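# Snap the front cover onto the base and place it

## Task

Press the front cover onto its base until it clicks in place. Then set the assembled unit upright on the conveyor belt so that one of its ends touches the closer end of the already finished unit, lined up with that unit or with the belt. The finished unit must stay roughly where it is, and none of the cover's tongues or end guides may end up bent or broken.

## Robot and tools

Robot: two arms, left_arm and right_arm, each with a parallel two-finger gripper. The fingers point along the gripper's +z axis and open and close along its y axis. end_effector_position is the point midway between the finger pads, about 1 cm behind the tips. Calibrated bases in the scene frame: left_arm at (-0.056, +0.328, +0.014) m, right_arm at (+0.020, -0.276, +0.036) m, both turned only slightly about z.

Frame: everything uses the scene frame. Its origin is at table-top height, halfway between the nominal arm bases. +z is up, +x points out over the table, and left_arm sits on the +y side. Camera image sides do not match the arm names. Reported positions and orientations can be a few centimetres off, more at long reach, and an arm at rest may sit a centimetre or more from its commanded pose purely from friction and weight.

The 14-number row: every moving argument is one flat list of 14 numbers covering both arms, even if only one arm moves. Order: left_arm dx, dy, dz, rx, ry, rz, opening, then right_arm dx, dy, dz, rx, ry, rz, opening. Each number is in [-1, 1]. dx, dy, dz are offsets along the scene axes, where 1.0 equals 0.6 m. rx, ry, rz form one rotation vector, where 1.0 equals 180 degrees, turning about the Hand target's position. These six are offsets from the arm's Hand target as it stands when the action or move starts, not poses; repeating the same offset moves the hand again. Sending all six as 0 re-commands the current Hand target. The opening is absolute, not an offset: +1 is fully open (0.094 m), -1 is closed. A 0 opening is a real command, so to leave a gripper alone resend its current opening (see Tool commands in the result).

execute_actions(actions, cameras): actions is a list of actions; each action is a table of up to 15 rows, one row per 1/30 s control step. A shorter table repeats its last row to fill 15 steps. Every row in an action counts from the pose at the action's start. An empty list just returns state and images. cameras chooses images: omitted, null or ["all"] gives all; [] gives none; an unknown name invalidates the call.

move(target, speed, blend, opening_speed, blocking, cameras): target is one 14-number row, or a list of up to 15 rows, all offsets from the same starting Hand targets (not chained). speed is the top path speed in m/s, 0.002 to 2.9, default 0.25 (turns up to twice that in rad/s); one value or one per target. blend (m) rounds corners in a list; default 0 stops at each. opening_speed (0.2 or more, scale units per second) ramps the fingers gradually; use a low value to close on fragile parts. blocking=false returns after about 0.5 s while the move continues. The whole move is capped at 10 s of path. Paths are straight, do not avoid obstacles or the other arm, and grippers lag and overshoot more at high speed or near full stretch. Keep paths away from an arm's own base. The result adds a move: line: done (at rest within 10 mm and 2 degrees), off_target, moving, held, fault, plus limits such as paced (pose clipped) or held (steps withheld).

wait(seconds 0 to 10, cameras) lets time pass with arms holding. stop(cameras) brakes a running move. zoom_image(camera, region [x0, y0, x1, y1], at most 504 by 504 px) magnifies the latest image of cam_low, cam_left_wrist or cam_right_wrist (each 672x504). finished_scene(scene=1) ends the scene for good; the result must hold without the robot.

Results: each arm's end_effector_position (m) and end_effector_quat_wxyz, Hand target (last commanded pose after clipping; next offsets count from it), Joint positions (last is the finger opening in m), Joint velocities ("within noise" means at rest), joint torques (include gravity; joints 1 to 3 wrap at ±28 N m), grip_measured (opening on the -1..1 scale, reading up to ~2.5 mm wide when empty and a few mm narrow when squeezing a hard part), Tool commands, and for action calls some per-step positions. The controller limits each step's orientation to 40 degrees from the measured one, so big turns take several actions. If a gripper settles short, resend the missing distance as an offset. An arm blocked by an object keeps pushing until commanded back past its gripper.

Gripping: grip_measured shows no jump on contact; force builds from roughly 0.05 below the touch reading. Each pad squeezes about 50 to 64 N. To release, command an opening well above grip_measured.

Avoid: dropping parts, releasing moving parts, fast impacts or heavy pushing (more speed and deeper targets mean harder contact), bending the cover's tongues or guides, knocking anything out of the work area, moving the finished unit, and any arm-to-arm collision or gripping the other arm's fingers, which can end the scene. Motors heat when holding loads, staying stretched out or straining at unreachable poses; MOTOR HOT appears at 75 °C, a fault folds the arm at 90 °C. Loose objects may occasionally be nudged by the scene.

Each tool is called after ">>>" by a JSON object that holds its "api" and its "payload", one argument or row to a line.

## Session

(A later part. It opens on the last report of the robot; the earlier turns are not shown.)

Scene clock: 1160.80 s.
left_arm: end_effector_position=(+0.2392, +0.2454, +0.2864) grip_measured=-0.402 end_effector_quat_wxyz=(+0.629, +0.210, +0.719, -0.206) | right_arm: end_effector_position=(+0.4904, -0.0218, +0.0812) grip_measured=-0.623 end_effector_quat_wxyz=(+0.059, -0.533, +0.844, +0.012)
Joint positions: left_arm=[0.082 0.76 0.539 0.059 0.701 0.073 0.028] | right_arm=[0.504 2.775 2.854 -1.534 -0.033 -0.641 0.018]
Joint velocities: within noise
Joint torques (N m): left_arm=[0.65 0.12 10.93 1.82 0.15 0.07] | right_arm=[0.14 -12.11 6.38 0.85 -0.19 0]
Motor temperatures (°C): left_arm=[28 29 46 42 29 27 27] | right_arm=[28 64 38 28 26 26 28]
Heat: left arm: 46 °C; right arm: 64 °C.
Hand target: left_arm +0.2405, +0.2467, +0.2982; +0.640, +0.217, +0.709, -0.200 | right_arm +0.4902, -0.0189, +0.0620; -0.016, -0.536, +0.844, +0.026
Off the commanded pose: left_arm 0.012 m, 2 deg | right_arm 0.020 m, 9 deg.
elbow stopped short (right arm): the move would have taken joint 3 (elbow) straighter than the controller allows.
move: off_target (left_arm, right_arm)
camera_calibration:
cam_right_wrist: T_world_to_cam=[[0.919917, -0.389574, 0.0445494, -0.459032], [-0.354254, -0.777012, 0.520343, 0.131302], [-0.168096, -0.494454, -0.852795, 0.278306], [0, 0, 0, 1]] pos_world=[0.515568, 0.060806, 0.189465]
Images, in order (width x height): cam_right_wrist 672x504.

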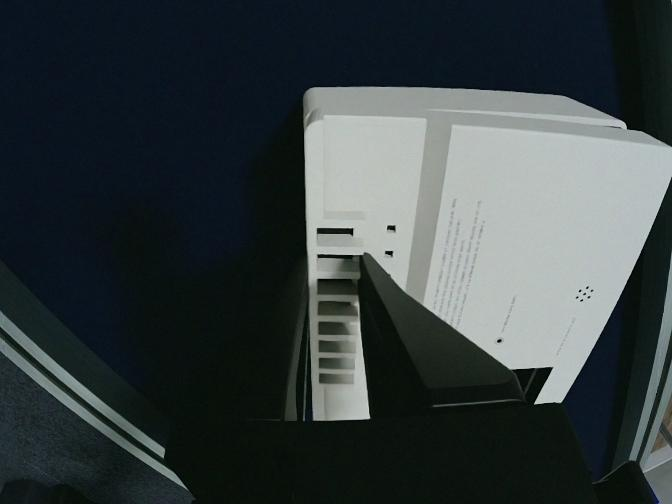

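>>> {"api": "move", "payload": {
  "target": [
    [0,0,0,0,0,0,-0.4,-0.12,-0.065,0.02,0,0,0.06,-0.95],
    [0,0,0,0,0,0,-0.4,-0.235,-0.13,0.02,0,0,0.12,-0.95]
  ],
  "speed": 0.1
}}

Scene clock: 1168.13 s.
left_arm: end_effector_position=(+0.2392, +0.2454, +0.2864) grip_measured=-0.402 end_effector_quat_wxyz=(+0.629, +0.210, +0.719, -0.206) | right_arm: end_effector_position=(+0.3632, -0.0904, +0.0778) grip_measured=-0.623 end_effector_quat_wxyz=(-0.001, +0.683, -0.730, -0.012)
Joint positions: left_arm=[0.082 0.76 0.539 0.059 0.701 0.073 0.028] | right_arm=[0.504 2.069 1.589 -1.096 -0.023 -1.021 0.018]
Joint velocities: within noise
Joint torques (N m): left_arm=[0.65 0.1 10.92 1.82 0.16 0.07] | right_arm=[-0.05 -11.49 3.51 0.25 -0.12 -0.04]
Motor temperatures (°C): left_arm=[28 29 46 42 29 27 27] | right_arm=[28 63 38 28 26 26 29]
Heat: left arm: 46 °C; right arm: 63 °C.
Hand target: left_arm +0.2405, +0.2467, +0.2982; +0.640, +0.217, +0.709, -0.200 | right_arm +0.3492, -0.0968, +0.0739; +0.021, +0.684, -0.728, -0.022
Off the commanded pose: left_arm 0.012 m, 2 deg | right_arm 0.016 m, 3 deg.
move: off_target (left_arm, right_arm)
camera_calibration:
cam_left_wrist: T_world_to_cam=[[-0.559105, -0.818348, 0.133069, 0.293116], [-0.667319, 0.348928, -0.657978, 0.270344], [0.492024, -0.456679, -0.741186, 0.34124], [0, 0, 0, 1]] pos_world=[0.17639, 0.301378, 0.391798]
cam_right_wrist: T_world_to_cam=[[0.999628, -0.0200954, -0.0184557, -0.359158], [-0.00509892, -0.802093, 0.597178, -0.10038], [-0.0268037, -0.596861, -0.801897, 0.155496], [0, 0, 0, 1]] pos_world=[0.36268, 0.00507815, 0.178008]

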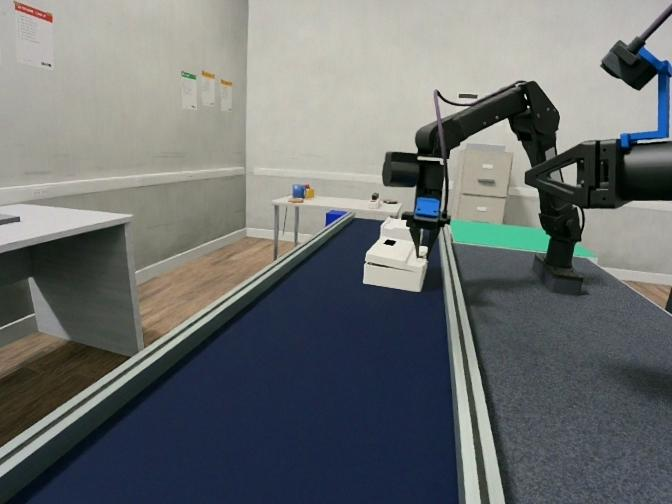

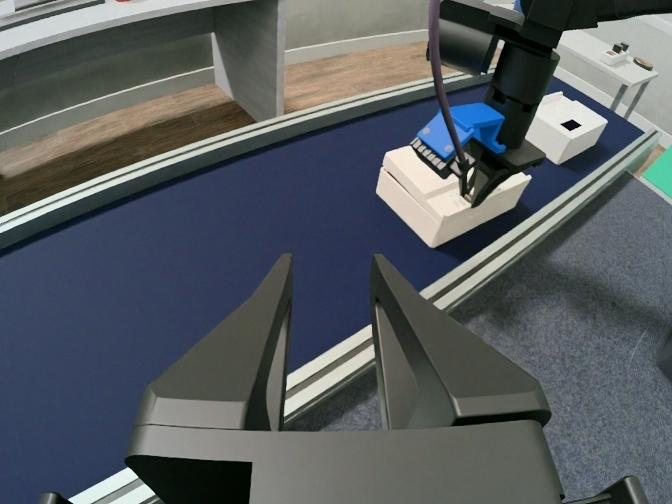

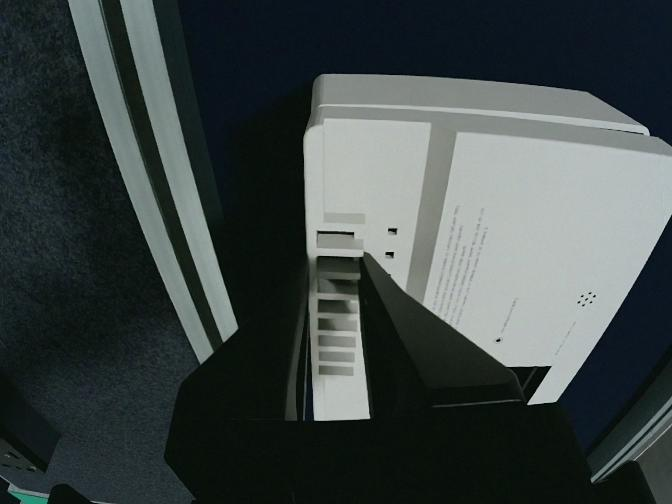

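>>> {"api": "move", "payload": {
  "target": [
    [0,0,0,0,0,0,-0.4,0.02,0,0.01,0,0,0,-0.35],
    [0,0,0,0,0,0,-0.4,0.02,0,0.12,0,0,0,-0.35],
    [0,0,0,0,0,0,-0.4,0.205,0.015,0.12,0,0,0,-1],
    [0,0,0,0,0,0,-0.4,0.205,0.015,0.04,0,0,0,-1],
    [0,0,0,0,0,0,-0.4,0.205,0.015,-0.04,0,0,0,-1]
  ],
  "speed": [0.1,0.2,0.25,0.12,0.04]
}}

>>> {"api": "zoom_image", "payload": {
  "camera": "cam_low",
  "region": [350, 225, 445, 295]
}}

Scene clock: 1179.80 s.
left_arm: end_effector_position=(+0.2392, +0.2454, +0.2864) grip_measured=-0.402 end_effector_quat_wxyz=(+0.629, +0.210, +0.719, -0.206) | right_arm: end_effector_position=(+0.4767, -0.0900, +0.0834) grip_measured=-0.986 end_effector_quat_wxyz=(-0.002, +0.681, -0.733, -0.008)
Joint positions: left_arm=[0.082 0.76 0.539 0.059 0.701 0.073 0.028] | right_arm=[0.4 2.586 2.498 -1.485 -0.017 -1.119 0.001]
Joint velocities: within noise
Joint torques (N m): left_arm=[0.65 0.08 10.92 1.82 0.16 0.07] | right_arm=[0.57 -11.26 2.47 0.93 -0.13 -0.05]
Motor temperatures (°C): left_arm=[28 29 46 42 29 27 27] | right_arm=[28 60 37 28 26 26 29]
Heat: left arm: 46 °C; right arm: 60 °C.
Hand target: left_arm +0.2405, +0.2467, +0.2982; +0.640, +0.217, +0.709, -0.200 | right_arm +0.4723, -0.0878, +0.0500; +0.021, +0.684, -0.729, -0.022
Off the commanded pose: left_arm 0.012 m, 2 deg | right_arm 0.034 m, 3 deg.
move: off_target (left_arm, right_arm); target 3's new opening was sent with right_arm's hand 0.005 m and 8 deg from that target
camera_calibration:
cam_left_wrist: T_world_to_cam=[[-0.559105, -0.818348, 0.133069, 0.293116], [-0.667319, 0.348928, -0.657978, 0.270344], [0.492024, -0.456679, -0.741186, 0.34124], [0, 0, 0, 1]] pos_world=[0.17639, 0.301378, 0.391798]
cam_right_wrist: T_world_to_cam=[[0.999577, -0.0266061, -0.0117233, -0.47368], [-0.0142587, -0.799995, 0.599837, -0.0985122], [-0.0253379, -0.599416, -0.800036, 0.162175], [0, 0, 0, 1]] pos_world=[0.476185, 0.00579852, 0.183284]

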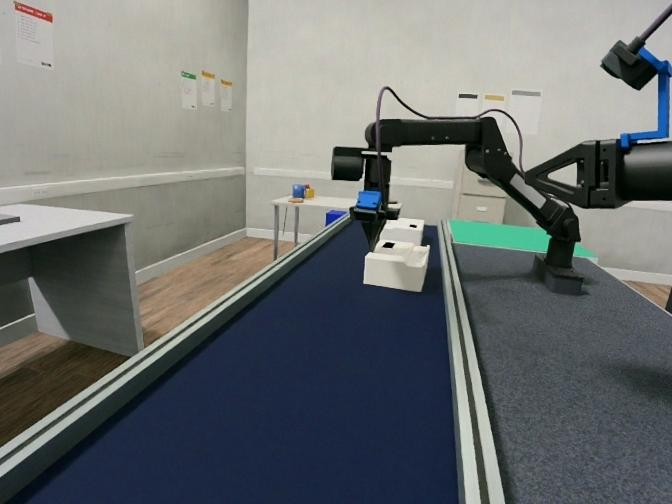

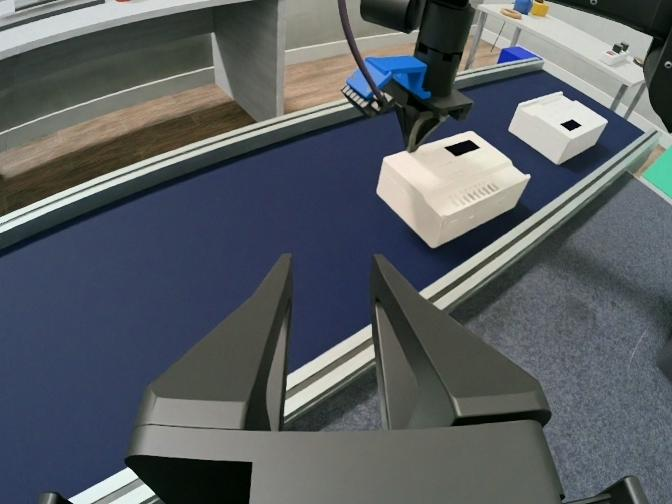

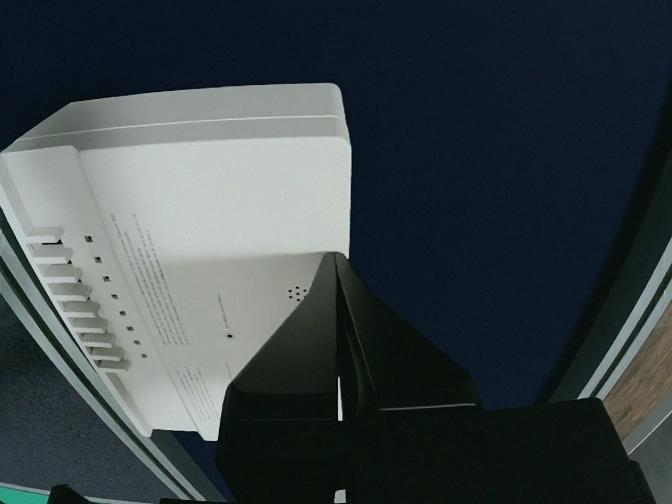

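Scaled by 5.305 from the camera's 672x504 image, which has a finer 960x720 frame.

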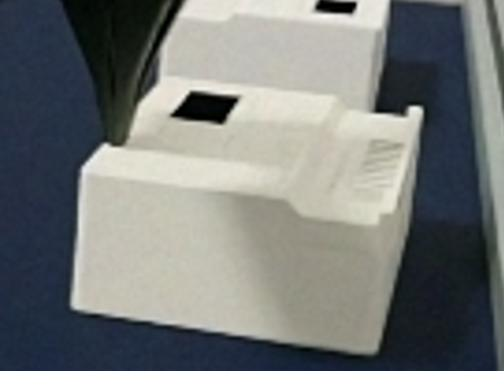

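>>> {"api": "move", "payload": {
  "target": [
    [0,0,0,0,0,0,-0.4,0,0,0.10,0,0,0,-1],
    [0,0,0,0,0,0,-0.4,-0.005,-0.115,0.10,0,0,0,-1],
    [0,0,0,0,0,0,-0.4,-0.005,-0.115,-0.01,0,0,0,-1]
  ],
  "speed": [0.15,0.25,0.04]
}}

>>> {"api": "zoom_image", "payload": {
  "camera": "cam_low",
  "region": [350, 225, 445, 295]
}}

>>> {"api": "zoom_image", "payload": {
  "camera": "cam_left_wrist",
  "region": [365, 120, 545, 255]
}}

Scene clock: 1186.93 s.
left_arm: end_effector_position=(+0.2392, +0.2454, +0.2864) grip_measured=-0.402 end_effector_quat_wxyz=(+0.629, +0.210, +0.719, -0.206) | right_arm: end_effector_position=(+0.4668, -0.1615, +0.0825) grip_measured=-0.986 end_effector_quat_wxyz=(+0.012, +0.681, -0.732, -0.008)
Joint positions: left_arm=[0.082 0.76 0.539 0.059 0.701 0.073 0.028] | right_arm=[0.269 2.409 2.168 -1.36 -0.003 -1.25 0.001]
Joint velocities: within noise
Joint torques (N m): left_arm=[0.66 0.09 10.92 1.82 0.16 0.07] | right_arm=[0.38 -9.5 2.36 1.28 -0.17 -0.06]
Motor temperatures (°C): left_arm=[28 29 46 42 29 27 27] | right_arm=[28 58 36 28 26 26 29]
Heat: left arm: 46 °C; right arm: 58 °C.
Hand target: left_arm +0.2405, +0.2467, +0.2982; +0.640, +0.217, +0.709, -0.200 | right_arm +0.4693, -0.1568, +0.0439; +0.021, +0.684, -0.728, -0.022
Off the commanded pose: left_arm 0.012 m, 2 deg | right_arm 0.039 m, 2 deg.
move: off_target (left_arm, right_arm)
camera_calibration:
cam_left_wrist: T_world_to_cam=[[-0.559105, -0.818348, 0.133069, 0.293116], [-0.667319, 0.348928, -0.657978, 0.270344], [0.492024, -0.456679, -0.741186, 0.34124], [0, 0, 0, 1]] pos_world=[0.17639, 0.301378, 0.391798]
cam_right_wrist: T_world_to_cam=[[0.999143, -0.0264698, -0.031806, -0.463897], [-0.00127674, -0.787994, 0.615682, -0.160715], [-0.0413599, -0.615114, -0.787353, 0.122228], [0, 0, 0, 1]] pos_world=[0.46835, -0.0637379, 0.180431]

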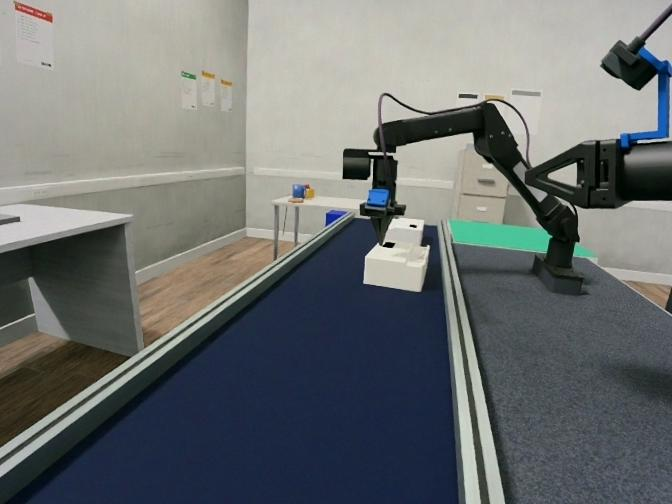

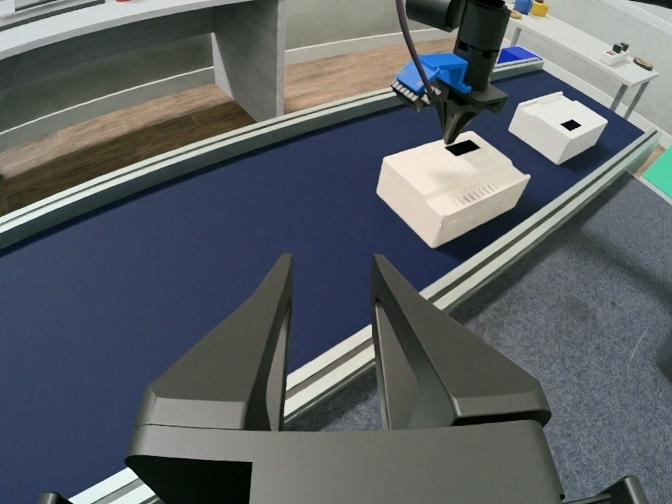

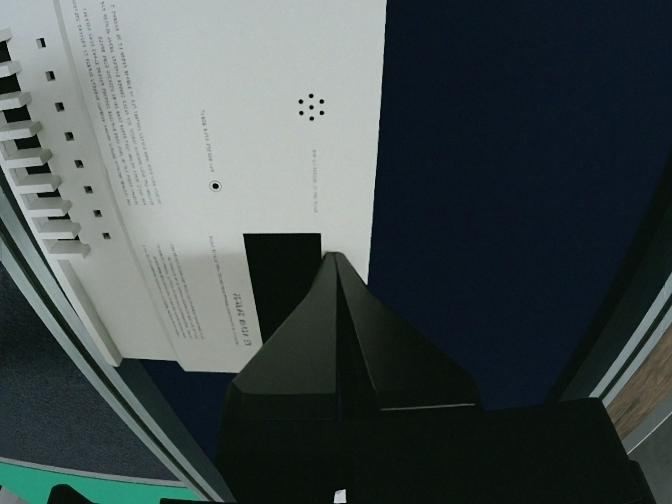

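Scaled by 5.305 from the camera's 672x504 image, which has a finer 960x720 frame.

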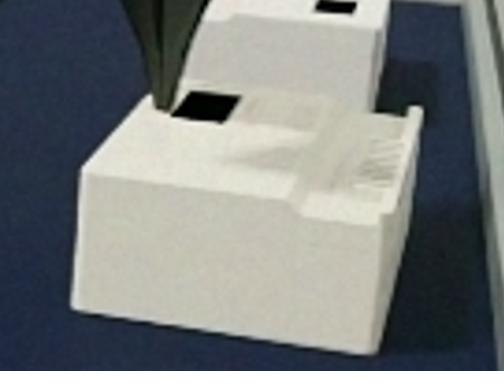

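Scaled by 2.800 from the camera's 672x504 image, which has a finer 960x720 frame.

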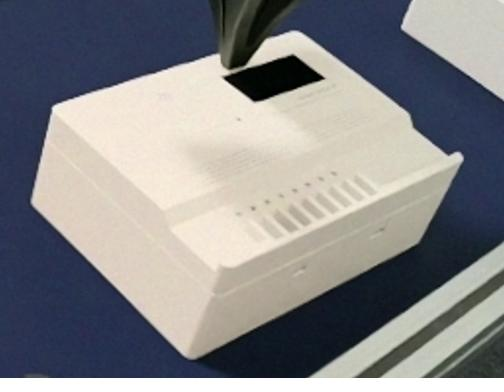

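>>> {"api": "move", "payload": {
  "target": [
    [0,0,0,0,0,0,-0.4,0,0,0.10,0,0,0,-1],
    [0,0,0,0,0,0,-0.4,-0.15,0,0.10,0,0,0,-1],
    [0,0,0,0,0,0,-0.4,-0.15,0,0.0,0,0,0,-1],
    [0,0,0,0,0,0,-0.4,-0.15,0,-0.025,0,0,0,-1]
  ],
  "speed": [0.15,0.25,0.06,0.04],
  "cameras": ["cam_right_wrist","cam_low","cam_left_wrist"]
}}

>>> {"api": "move", "payload": {
  "target": [
    [0,0,0,0,0,0,-0.4,0,0,0.12,0,0,0,-1],
    [0,0,0,0,0,0,-0.4,0.005,0.115,0.12,0,0,0,-1],
    [0,0,0,0,0,0,-0.4,0.005,0.115,0.025,0,0,0,-1],
    [0,0,0,0,0,0,-0.4,0.005,0.115,0,0,0,0,-1]
  ],
  "speed": [0.15,0.25,0.06,0.04],
  "cameras": ["cam_right_wrist","cam_low","cam_left_wrist"]
}}

>>> {"api": "zoom_image", "payload": {
  "camera": "cam_left_wrist",
  "region": [365, 120, 545, 255]
}}

Scene clock: 1196.57 s.
left_arm: end_effector_position=(+0.2392, +0.2454, +0.2864) grip_measured=-0.402 end_effector_quat_wxyz=(+0.629, +0.210, +0.719, -0.206) | right_arm: end_effector_position=(+0.3788, -0.1604, +0.0745) grip_measured=-0.986 end_effector_quat_wxyz=(+0.008, +0.687, -0.727, -0.005)
Joint positions: left_arm=[0.082 0.76 0.539 0.059 0.701 0.073 0.028] | right_arm=[0.329 2.037 1.528 -1.081 -0.002 -1.206 0.001]
Joint velocities: within noise
Joint torques (N m): left_arm=[0.66 0.09 10.92 1.81 0.16 0.07] | right_arm=[0.05 -4.97 1.46 1.57 -0.21 0.08]
Motor temperatures (°C): left_arm=[28 29 46 42 29 27 27] | right_arm=[28 56 35 28 26 26 29]
Heat: left arm: 46 °C; right arm: 56 °C.
Hand target: left_arm +0.2405, +0.2467, +0.2982; +0.640, +0.217, +0.709, -0.200 | right_arm +0.3792, -0.1569, +0.0290; +0.021, +0.684, -0.729, -0.022
Off the commanded pose: left_arm 0.012 m, 2 deg | right_arm 0.046 m, 2 deg.
move: off_target (left_arm, right_arm)
camera_calibration:
cam_left_wrist: T_world_to_cam=[[-0.559105, -0.818348, 0.133069, 0.293116], [-0.667319, 0.348928, -0.657978, 0.270344], [0.492024, -0.456679, -0.741186, 0.34124], [0, 0, 0, 1]] pos_world=[0.17639, 0.301378, 0.391798]
cam_right_wrist: T_world_to_cam=[[0.999688, -0.0104544, -0.0227026, -0.374475], [0.00571651, -0.788607, 0.614871, -0.157735], [-0.0243315, -0.614808, -0.788301, 0.106606], [0, 0, 0, 1]] pos_world=[0.377854, -0.0627637, 0.172523]

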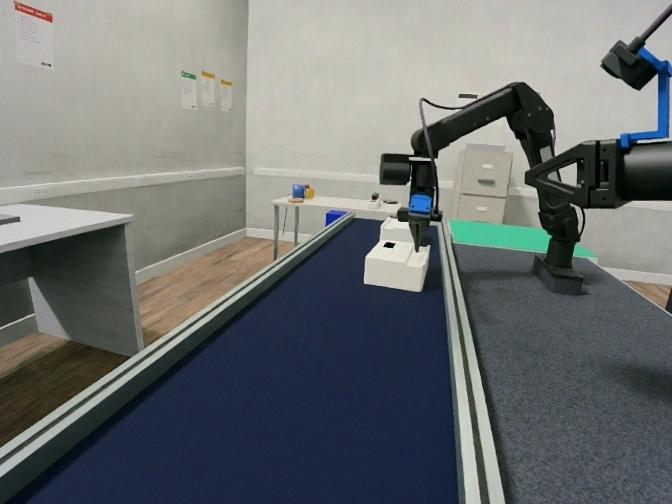

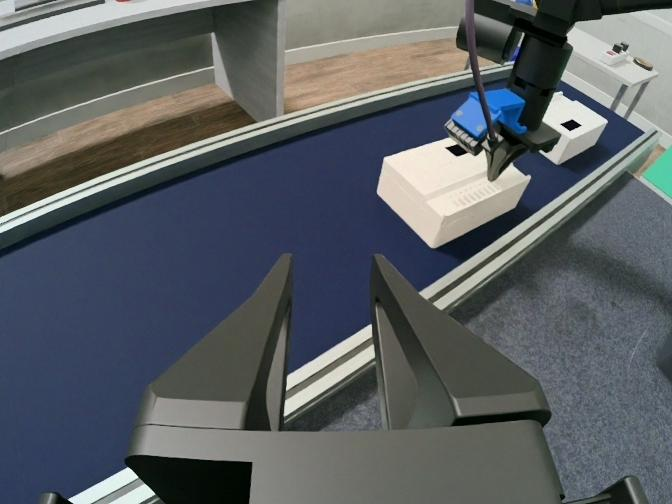

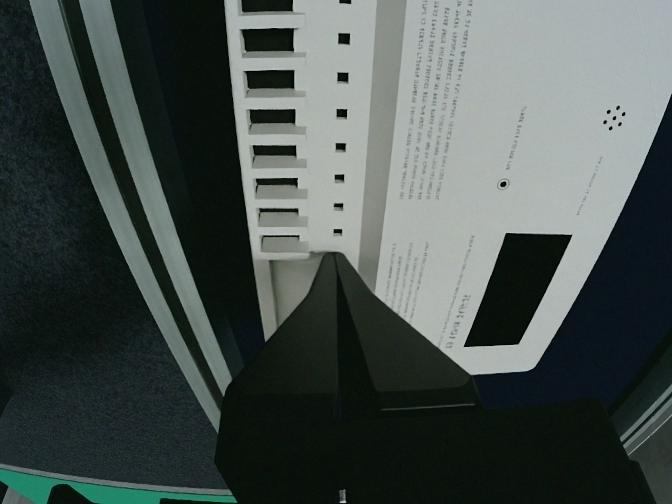

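Scene clock: 1199.13 s.
left_arm: end_effector_position=(+0.2392, +0.2454, +0.2864) grip_measured=-0.402 end_effector_quat_wxyz=(+0.629, +0.210, +0.719, -0.206) | right_arm: end_effector_position=(+0.3841, -0.0895, +0.0750) grip_measured=-0.986 end_effector_quat_wxyz=(+0.000, +0.687, -0.726, -0.006)
Joint positions: left_arm=[0.082 0.76 0.539 0.059 0.701 0.073 0.028] | right_arm=[0.487 2.145 1.696 -1.126 -0.012 -1.05 0.001]
Joint velocities: within noise
Joint torques (N m): left_arm=[0.65 0.1 10.89 1.82 0.16 0.07] | right_arm=[-0.09 -6.19 1.76 1.44 -0.21 0.07]
Motor temperatures (°C): left_arm=[28 29 46 42 29 27 27] | right_arm=[28 55 35 28 26 26 29]
Heat: left arm: 46 °C; right arm: 55 °C.
Hand target: left_arm +0.2405, +0.2467, +0.2982; +0.640, +0.217, +0.709, -0.200 | right_arm +0.3822, -0.0877, +0.0290; +0.021, +0.684, -0.728, -0.022
Off the commanded pose: left_arm 0.012 m, 2 deg | right_arm 0.046 m, 3 deg.
move: off_target (left_arm, right_arm)
camera_calibration:
cam_left_wrist: T_world_to_cam=[[-0.559105, -0.818348, 0.133069, 0.293116], [-0.667319, 0.348928, -0.657978, 0.270344], [0.492024, -0.456679, -0.741186, 0.34124], [0, 0, 0, 1]] pos_world=[0.17639, 0.301378, 0.391798]
cam_right_wrist: T_world_to_cam=[[0.999885, -0.00838394, -0.0126422, -0.379708], [0.000973149, -0.796225, 0.605, -0.100231], [-0.0151383, -0.604943, -0.796125, 0.148746], [0, 0, 0, 1]] pos_world=[0.382013, 0.00699309, 0.174259]

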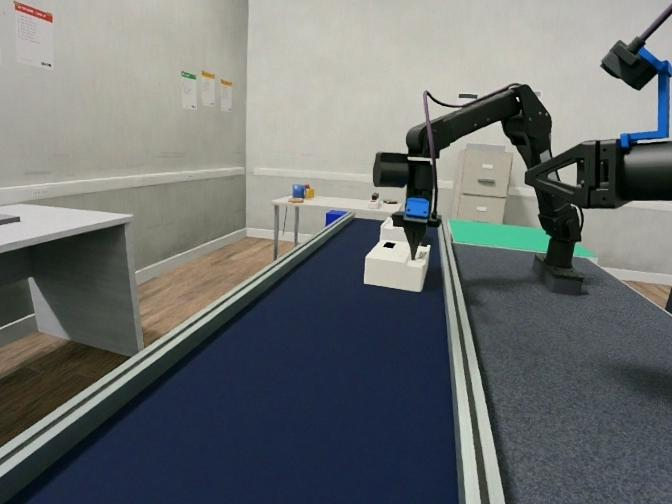

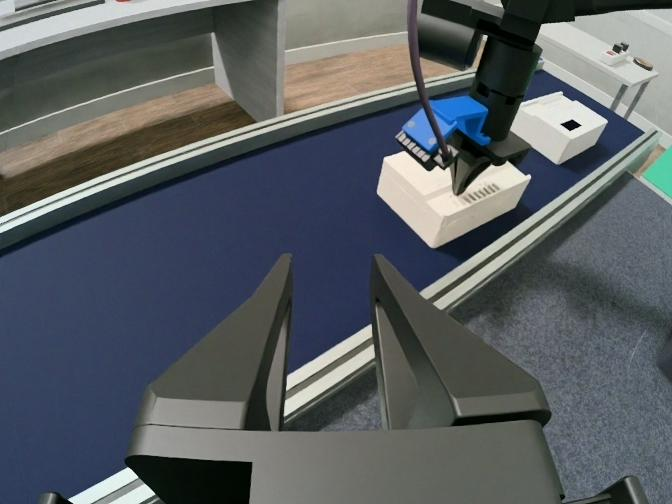

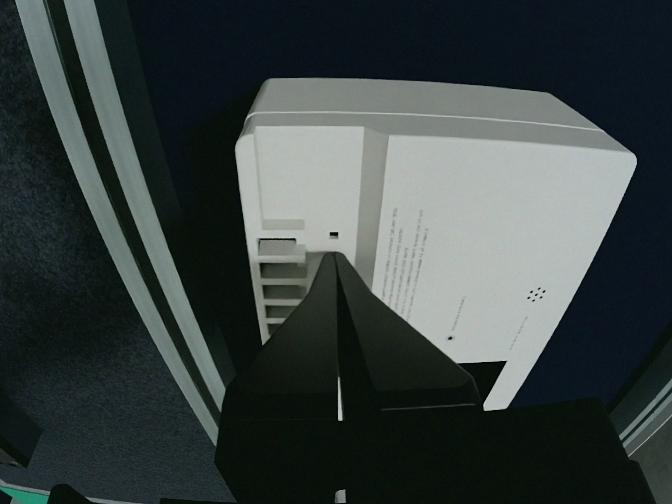

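Scaled by 2.800 from the camera's 672x504 image, which has a finer 960x720 frame.

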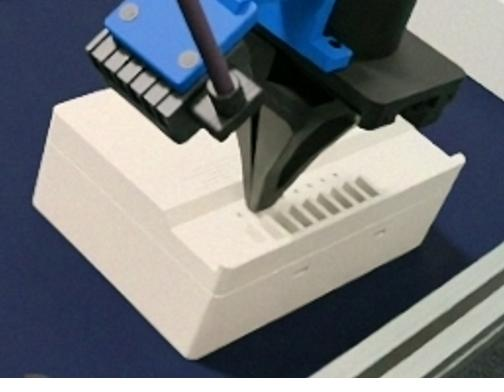

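>>> {"api": "move", "payload": {
  "target": [
    [0,0,0,0,0,0,-0.4,0,0,0.2,0,0,0,-1],
    [0,0,0,0,0,0,-0.4,0.12,-0.15,0.24,0,0,-0.5,-1]
  ],
  "speed": [0.25,0.8],
  "cameras": ["cam_right_wrist"]
}}

>>> {"api": "zoom_image", "payload": {
  "camera": "cam_right_wrist",
  "region": [150, 80, 500, 200]
}}

Scene clock: 1204.37 s.
left_arm: end_effector_position=(+0.2392, +0.2454, +0.2864) grip_measured=-0.402 end_effector_quat_wxyz=(+0.629, +0.210, +0.719, -0.206) | right_arm: end_effector_position=(+0.4508, -0.1803, +0.1781) grip_measured=-0.986 end_effector_quat_wxyz=(+0.012, +0.027, +0.999, +0.026)
Joint positions: left_arm=[0.082 0.76 0.539 0.059 0.701 0.073 0.028] | right_arm=[0.219 2.271 2.313 -1.577 -0.046 0.252 0.001]
Joint velocities: within noise
Joint torques (N m): left_arm=[0.65 0.1 10.89 1.81 0.16 0.06] | right_arm=[0.06 -10.47 7.32 0.53 -0.18 0.11]
Motor temperatures (°C): left_arm=[28 29 46 42 29 27 27] | right_arm=[28 54 35 28 26 26 29]
Heat: left arm: 46 °C; right arm: 54 °C.
Hand target: left_arm +0.2405, +0.2467, +0.2982; +0.640, +0.217, +0.709, -0.200 | right_arm +0.4542, -0.1779, +0.1730; +0.001, +0.031, +0.999, +0.030
Off the commanded pose: left_arm 0.012 m, 2 deg | right_arm 0.007 m, 1 deg.
joint sent to its limit (right arm) — joint 4 (wrist pitch), lower limit. The joint targets still meet the commanded pose.
move: off_target (left_arm)
camera_calibration:
cam_right_wrist: T_world_to_cam=[[-0.00623804, -0.998434, -0.0555933, -0.163056], [-0.806281, -0.0278628, 0.590877, 0.269987], [-0.5915, 0.0485097, -0.804844, 0.555987], [0, 0, 0, 1]] pos_world=[0.545535, -0.182249, 0.278889]
Images, in order (width x height): cam_right_wrist 672x504.

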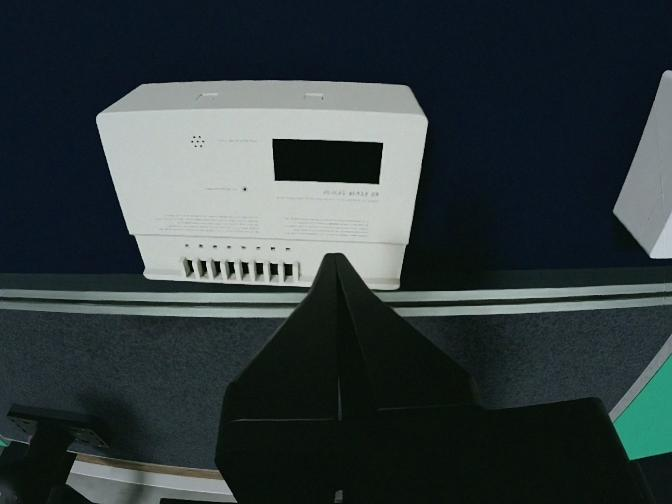

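Scaled by 1.440 from the camera's 672x504 image, which has a finer 960x720 frame.

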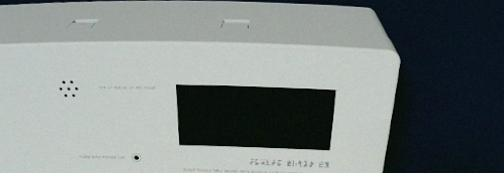

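>>> {"api": "zoom_image", "payload": {
  "camera": "cam_right_wrist",
  "region": [180, 75, 350, 125]
}}

>>> {"api": "zoom_image", "payload": {
  "camera": "cam_low",
  "region": [350, 205, 465, 300]
}}

>>> {"api": "zoom_image", "payload": {
  "camera": "cam_left_wrist",
  "region": [365, 80, 645, 255]
}}

Scaled by 2.965 from the camera's 672x504 image, which has a finer 960x720 frame.

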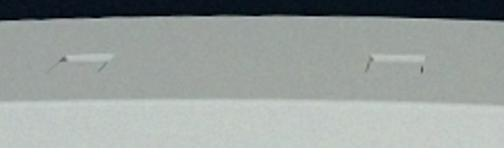

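This scene's latest camera images include none from cam_low. They are from: cam_right_wrist. cam_low's image comes with the result of a call that names it in "cameras".

This scene's latest camera images include none from cam_left_wrist. They are from: cam_right_wrist. cam_left_wrist's image comes with the result of a call that names it in "cameras".

>>> {"api": "move", "payload": {
  "target": [0,0,0,0,0,0,-0.4,-0.05,-0.2,0.09,0,0,0,-1],
  "speed": 0.3
}}

Scene clock: 1210.60 s.
left_arm: end_effector_position=(+0.2392, +0.2454, +0.2864) grip_measured=-0.402 end_effector_quat_wxyz=(+0.629, +0.210, +0.719, -0.206) | right_arm: end_effector_position=(+0.4279, -0.3011, +0.2252) grip_measured=-0.986 end_effector_quat_wxyz=(+0.051, +0.038, +0.998, +0.025)
Joint positions: left_arm=[0.082 0.76 0.539 0.059 0.701 0.073 0.028] | right_arm=[-0.067 2.071 2.181 -1.58 -0.055 -0.009 0.001]
Joint velocities: within noise
Joint torques (N m): left_arm=[0.66 0.09 10.91 1.82 0.16 0.07] | right_arm=[0.53 -11.77 4.48 0.7 -0.12 -0.03]
Motor temperatures (°C): left_arm=[28 29 46 42 29 27 27] | right_arm=[28 54 36 28 26 26 29]
Heat: left arm: 46 °C; right arm: 54 °C.
Hand target: left_arm +0.2405, +0.2467, +0.2982; +0.640, +0.217, +0.709, -0.200 | right_arm +0.4243, -0.2979, +0.2271; +0.001, +0.031, +0.999, +0.030
Off the commanded pose: left_arm 0.012 m, 2 deg | right_arm 0.005 m, 6 deg.
joint sent to its limit (right arm) — joint 4 (wrist pitch), lower limit. The joint targets are off in orientation, not in position.
move: off_target (left_arm, right_arm)
camera_calibration:
cam_left_wrist: T_world_to_cam=[[-0.559105, -0.818348, 0.133069, 0.293116], [-0.667319, 0.348928, -0.657978, 0.270344], [0.492024, -0.456679, -0.741186, 0.34124], [0, 0, 0, 1]] pos_world=[0.17639, 0.301378, 0.391798]
cam_right_wrist: T_world_to_cam=[[-0.0269773, -0.998265, -0.0523323, -0.273094], [-0.850197, -0.00462209, 0.526445, 0.260573], [-0.525774, 0.0586948, -0.848597, 0.571009], [0, 0, 0, 1]] pos_world=[0.514392, -0.304931, 0.333088]

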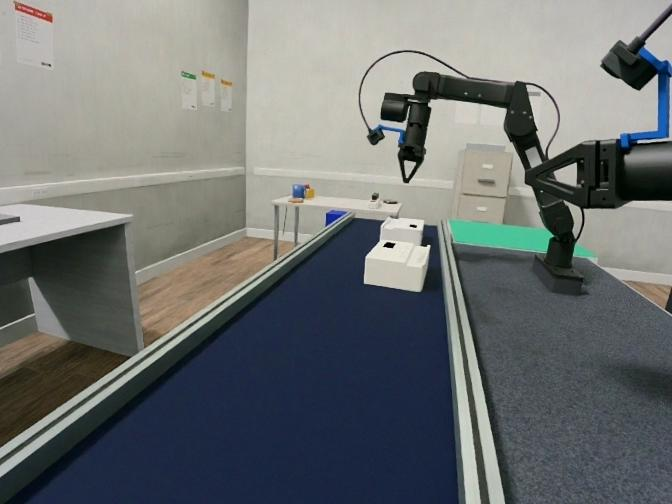

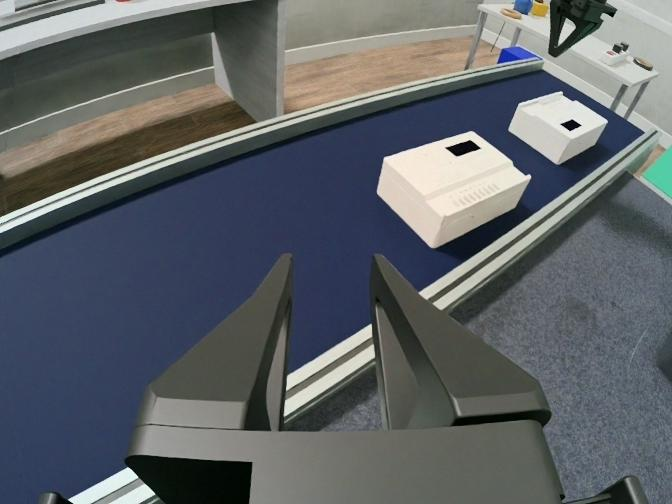

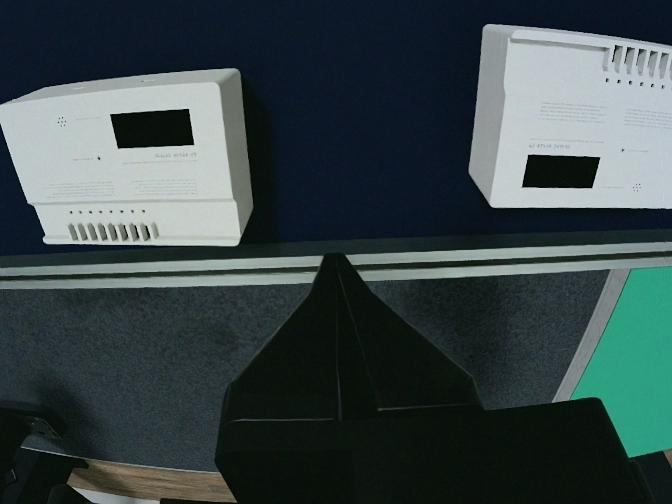

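>>> {"api": "move", "payload": {
  "target": [0,0,0,0,0,0,-0.4,-0.103,0.353,-0.14,0,0,0.5,-0.2],
  "speed": 0.8,
  "cameras": ["cam_right_wrist"]
}}

Scene clock: 1226.10 s.
left_arm: end_effector_position=(+0.2392, +0.2454, +0.2864) grip_measured=-0.402 end_effector_quat_wxyz=(+0.629, +0.210, +0.719, -0.206) | right_arm: end_effector_position=(+0.3599, -0.0870, +0.1508) grip_measured=-0.202 end_effector_quat_wxyz=(+0.016, +0.682, -0.731, -0.019)
Joint positions: left_arm=[0.082 0.76 0.539 0.059 0.701 0.073 0.028] | right_arm=[0.513 2.074 1.887 -1.425 -0.029 -1.01 0.037]
Joint velocities: within noise
Joint torques (N m): left_arm=[0.65 0.09 10.91 1.82 0.16 0.07] | right_arm=[-0.09 -9.5 5.56 0.55 -0.08 -0.07]
Motor temperatures (°C): left_arm=[28 29 46 42 29 27 27] | right_arm=[28 55 36 27 26 26 29]
Heat: left arm: 46 °C; right arm: 55 °C.
Hand target: left_arm +0.2405, +0.2467, +0.2982; +0.640, +0.217, +0.709, -0.200 | right_arm +0.3624, -0.0860, +0.1430; +0.021, +0.684, -0.728, -0.022
Off the commanded pose: left_arm 0.012 m, 2 deg | right_arm 0.008 m, 1 deg.
move: off_target (left_arm)
camera_calibration:
cam_right_wrist: T_world_to_cam=[[0.998328, -0.0222264, -0.0533623, -0.348953], [0.0147508, -0.794613, 0.606938, -0.149107], [-0.0558924, -0.60671, -0.792956, 0.224258], [0, 0, 0, 1]] pos_world=[0.363104, 0.00982156, 0.249705]
Images, in order (width x height): cam_right_wrist 672x504.

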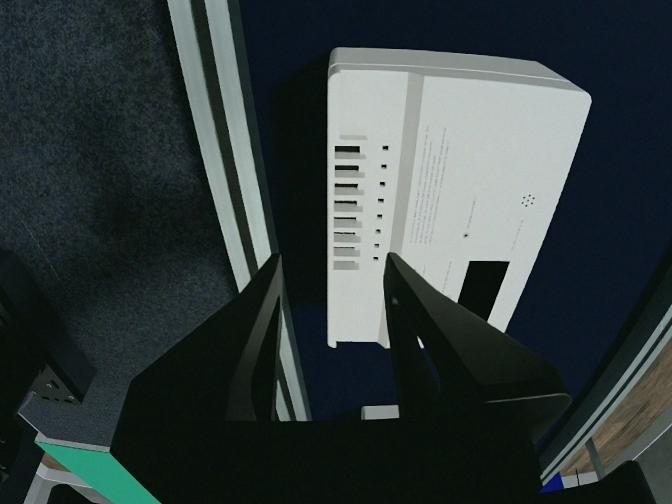

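>>> {"api": "move", "payload": {
  "target": [
    [0,0,0,0,0,0,-0.4,0.015,0.0,-0.08,0,0,0,-0.2],
    [0,0,0,0,0,0,-0.4,0.016,0.0,-0.125,0,0,0,-0.2]
  ],
  "speed": [0.15,0.06],
  "cameras": ["cam_right_wrist"]
}}

Scene clock: 1232.87 s.
left_arm: end_effector_position=(+0.2392, +0.2454, +0.2864) grip_measured=-0.402 end_effector_quat_wxyz=(+0.629, +0.210, +0.719, -0.206) | right_arm: end_effector_position=(+0.3737, -0.0838, +0.0802) grip_measured=-0.202 end_effector_quat_wxyz=(+0.009, +0.683, -0.730, -0.017)
Joint positions: left_arm=[0.082 0.76 0.539 0.059 0.701 0.073 0.028] | right_arm=[0.505 2.137 1.704 -1.165 -0.027 -1.022 0.037]
Joint velocities: within noise
Joint torques (N m): left_arm=[0.66 0.08 10.91 1.82 0.16 0.07] | right_arm=[-0.34 -9.81 4.64 0.59 -0.09 -0.06]
Motor temperatures (°C): left_arm=[28 29 46 42 29 27 27] | right_arm=[28 54 36 27 26 26 28]
Heat: left arm: 46 °C; right arm: 54 °C.
Hand target: left_arm +0.2405, +0.2467, +0.2982; +0.640, +0.217, +0.709, -0.200 | right_arm +0.3720, -0.0859, +0.0680; +0.021, +0.684, -0.728, -0.022
Off the commanded pose: left_arm 0.012 m, 2 deg | right_arm 0.013 m, 1 deg.
move: off_target (left_arm, right_arm)
camera_calibration:
cam_right_wrist: T_world_to_cam=[[0.999028, -0.0185047, -0.0400169, -0.367459], [0.00936705, -0.797845, 0.60279, -0.101949], [-0.0430817, -0.602579, -0.796896, 0.166847], [0, 0, 0, 1]] pos_world=[0.375245, 0.0123991, 0.179709]
Images, in order (width x height): cam_right_wrist 672x504.

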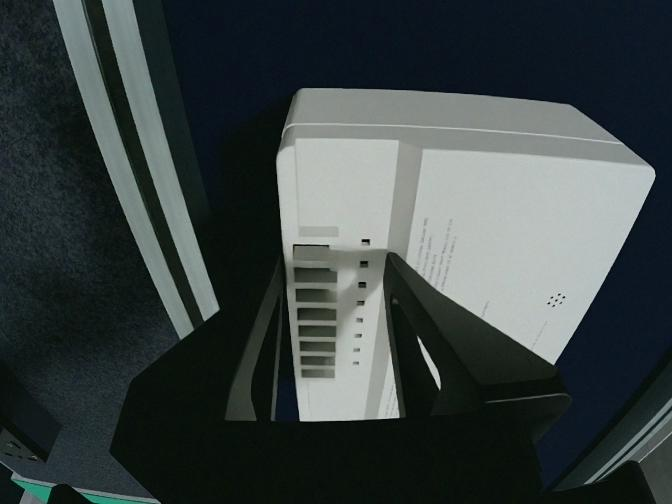

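>>> {"api": "move", "payload": {
  "target": [
    [0,0,0,0,0,0,-0.4,-0.008,0.0,0.05,0,0,0,-0.2],
    [0,0,0,0,0,0,-0.4,-0.013,0.0,-0.01,0,0,0,-0.2]
  ],
  "speed": [0.15,0.06],
  "cameras": ["cam_right_wrist"]
}}

>>> {"api": "move", "payload": {
  "target": [0,0,0,0,0,0,-0.4,0,0,0,0,0,0,-0.95],
  "opening_speed": 0.8,
  "cameras": ["cam_right_wrist"]
}}

Scene clock: 1237.97 s.
left_arm: end_effector_position=(+0.2392, +0.2454, +0.2864) grip_measured=-0.402 end_effector_quat_wxyz=(+0.629, +0.210, +0.719, -0.206) | right_arm: end_effector_position=(+0.3663, -0.0879, +0.0770) grip_measured=-0.202 end_effector_quat_wxyz=(+0.018, +0.683, -0.730, -0.018)
Joint positions: left_arm=[0.082 0.76 0.539 0.059 0.701 0.073 0.028] | right_arm=[0.505 2.123 1.668 -1.16 -0.026 -1.022 0.037]
Joint velocities: within noise
Joint torques (N m): left_arm=[0.66 0.09 10.92 1.82 0.16 0.07] | right_arm=[0.53 -10.11 3.14 0.92 -0.1 0.02]
Motor temperatures (°C): left_arm=[28 29 46 42 29 27 27] | right_arm=[28 53 36 27 26 26 28]
Heat: left arm: 46 °C; right arm: 53 °C.
Hand target: left_arm +0.2405, +0.2467, +0.2982; +0.640, +0.217, +0.709, -0.200 | right_arm +0.3642, -0.0860, +0.0620; +0.021, +0.684, -0.728, -0.022
Off the commanded pose: left_arm 0.012 m, 2 deg | right_arm 0.015 m, 1 deg.
move: off_target (left_arm, right_arm)
camera_calibration:
cam_right_wrist: T_world_to_cam=[[0.998339, -0.0188354, -0.0544525, -0.358946], [0.0183045, -0.792421, 0.609699, -0.106584], [-0.0546332, -0.609683, -0.79076, 0.164592], [0, 0, 0, 1]] pos_world=[0.369293, 0.00912845, 0.175592]
Images, in order (width x height): cam_right_wrist 672x504.

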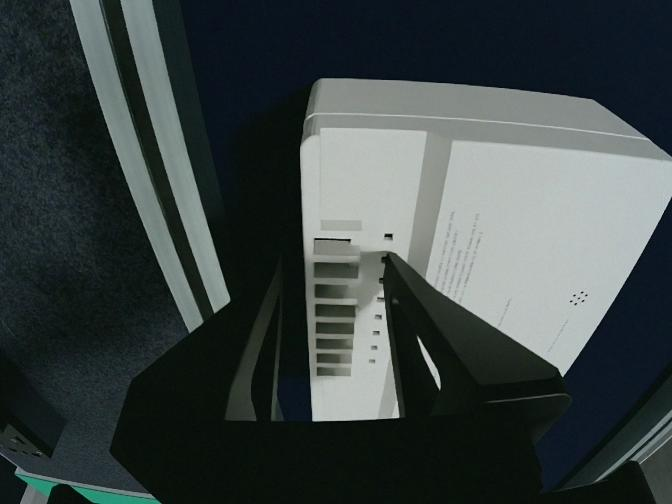

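Scene clock: 1239.13 s.
left_arm: end_effector_position=(+0.2392, +0.2454, +0.2864) grip_measured=-0.402 end_effector_quat_wxyz=(+0.629, +0.210, +0.719, -0.206) | right_arm: end_effector_position=(+0.3673, -0.0892, +0.0765) grip_measured=-0.617 end_effector_quat_wxyz=(+0.018, +0.683, -0.730, -0.014)
Joint positions: left_arm=[0.082 0.76 0.539 0.059 0.701 0.073 0.028] | right_arm=[0.505 2.123 1.666 -1.156 -0.017 -1.022 0.018]
Joint velocities: within noise
Joint torques (N m): left_arm=[0.65 0.09 10.91 1.82 0.16 0.07] | right_arm=[0.49 -10.13 3.26 0.88 -0.18 0.03]
Motor temperatures (°C): left_arm=[28 29 46 42 29 27 27] | right_arm=[28 53 35 27 26 26 28]
Heat: left arm: 46 °C; right arm: 53 °C.
Hand target: left_arm +0.2405, +0.2467, +0.2982; +0.640, +0.217, +0.709, -0.200 | right_arm +0.3642, -0.0861, +0.0620; +0.021, +0.684, -0.728, -0.022
Off the commanded pose: left_arm 0.012 m, 2 deg | right_arm 0.015 m, 1 deg.
move: off_target (left_arm, right_arm)
camera_calibration:
cam_right_wrist: T_world_to_cam=[[0.998653, -0.0188701, -0.048333, -0.360683], [0.0149036, -0.787944, 0.615566, -0.10602], [-0.0496994, -0.615457, -0.786602, 0.160849], [0, 0, 0, 1]] pos_world=[0.369772, 0.00865189, 0.174354]
Images, in order (width x height): cam_right_wrist 672x504.

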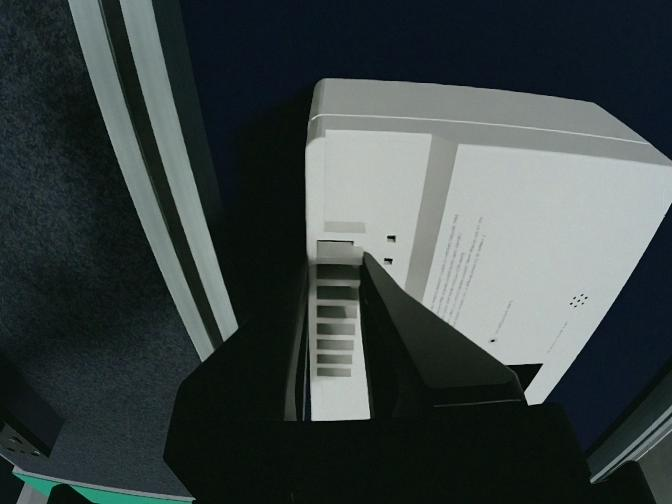

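>>> {"api": "move", "payload": {
  "target": [0,0,0,0,0,0,-0.4,0.042,-0.23,0.015,0,0,0,-0.95],
  "speed": 0.1
}}

>>> {"api": "zoom_image", "payload": {
  "camera": "cam_low",
  "region": [350, 205, 460, 290]
}}

>>> {"api": "zoom_image", "payload": {
  "camera": "cam_left_wrist",
  "region": [420, 70, 640, 220]
}}

Scene clock: 1244.97 s.
left_arm: end_effector_position=(+0.2392, +0.2454, +0.2864) grip_measured=-0.402 end_effector_quat_wxyz=(+0.629, +0.210, +0.719, -0.206) | right_arm: end_effector_position=(+0.3960, -0.2192, +0.0765) grip_measured=-0.617 end_effector_quat_wxyz=(+0.010, +0.681, -0.732, -0.019)
Joint positions: left_arm=[0.082 0.76 0.539 0.059 0.701 0.073 0.028] | right_arm=[0.159 2.064 1.576 -1.12 -0.02 -1.362 0.018]
Joint velocities: within noise
Joint torques (N m): left_arm=[0.66 0.09 10.93 1.82 0.16 0.06] | right_arm=[-0.47 -10.84 3.77 0.46 0.02 -0.12]
Motor temperatures (°C): left_arm=[28 29 46 42 29 27 27] | right_arm=[28 54 35 27 26 26 29]
Heat: left arm: 46 °C; right arm: 54 °C.
Hand target: left_arm +0.2405, +0.2467, +0.2982; +0.640, +0.217, +0.709, -0.200 | right_arm +0.3895, -0.2240, +0.0711; +0.021, +0.684, -0.728, -0.022
Off the commanded pose: left_arm 0.012 m, 2 deg | right_arm 0.010 m, 1 deg.
move: off_target (left_arm)
camera_calibration:
cam_left_wrist: T_world_to_cam=[[-0.559105, -0.818348, 0.133069, 0.293116], [-0.667319, 0.348928, -0.657978, 0.270344], [0.492024, -0.456679, -0.741186, 0.34124], [0, 0, 0, 1]] pos_world=[0.17639, 0.301378, 0.391798]
cam_right_wrist: T_world_to_cam=[[0.998779, -0.0237445, -0.0433124, -0.393282], [0.00702943, -0.799622, 0.600462, -0.207274], [-0.0488912, -0.600034, -0.798479, 0.0862879], [0, 0, 0, 1]] pos_world=[0.398477, -0.123303, 0.176325]

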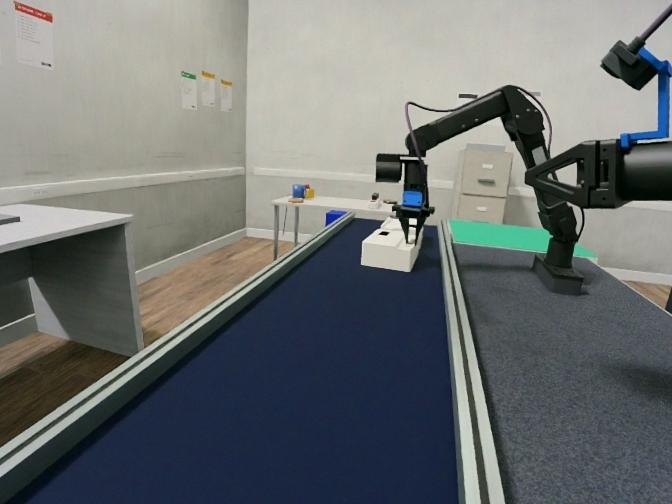

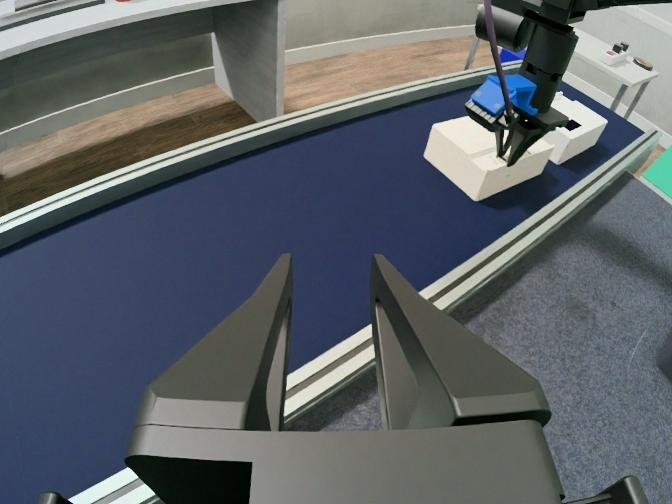

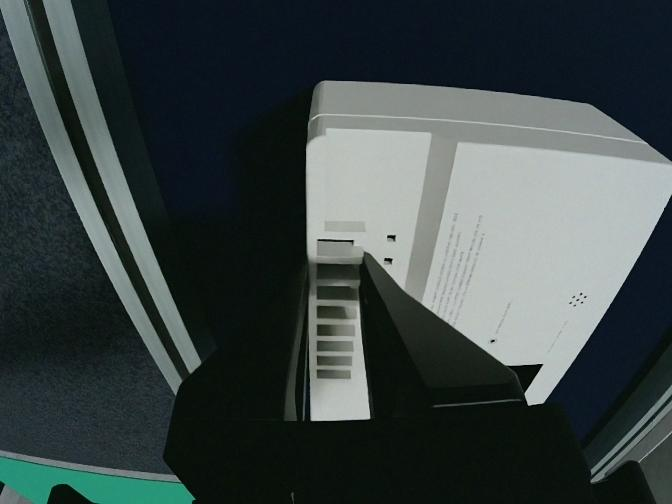

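Scaled by 4.582 from the camera's 672x504 image, which has a finer 960x720 frame.

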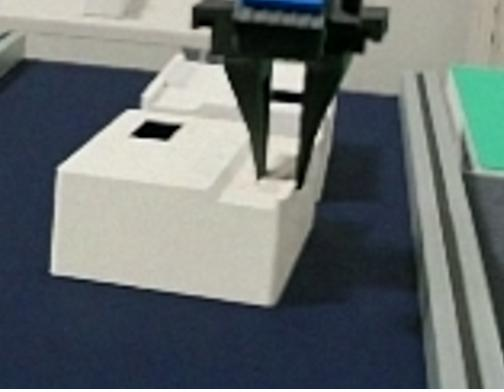

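Scaled by 2.291 from the camera's 672x504 image, which has a finer 960x720 frame.

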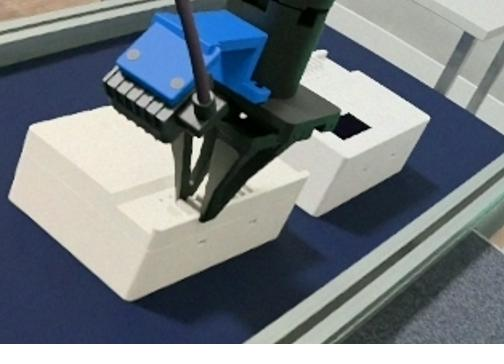

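>>> {"api": "zoom_image", "payload": {
  "camera": "cam_left_wrist",
  "region": [500, 70, 640, 180]
}}

>>> {"api": "zoom_image", "payload": {
  "camera": "cam_low",
  "region": [355, 215, 425, 275]
}}

Scaled by 3.600 from the camera's 672x504 image, which has a finer 960x720 frame.

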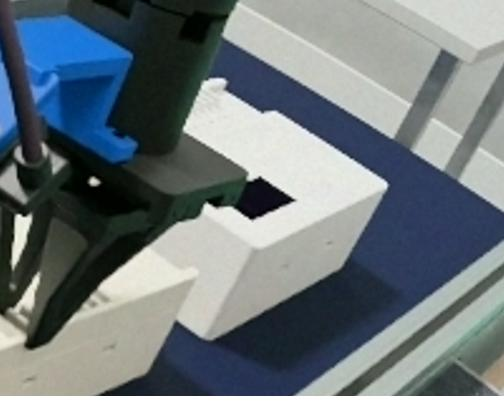

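Scaled by 7.200 from the camera's 672x504 image, which has a finer 960x720 frame.

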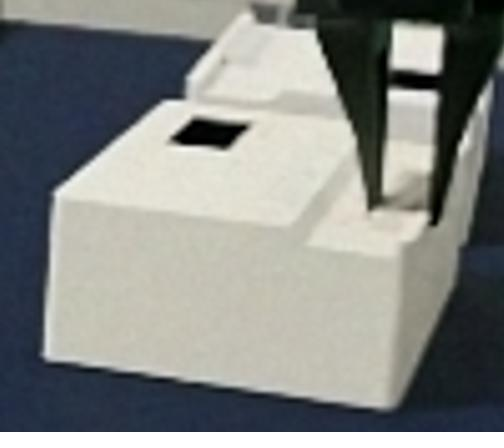

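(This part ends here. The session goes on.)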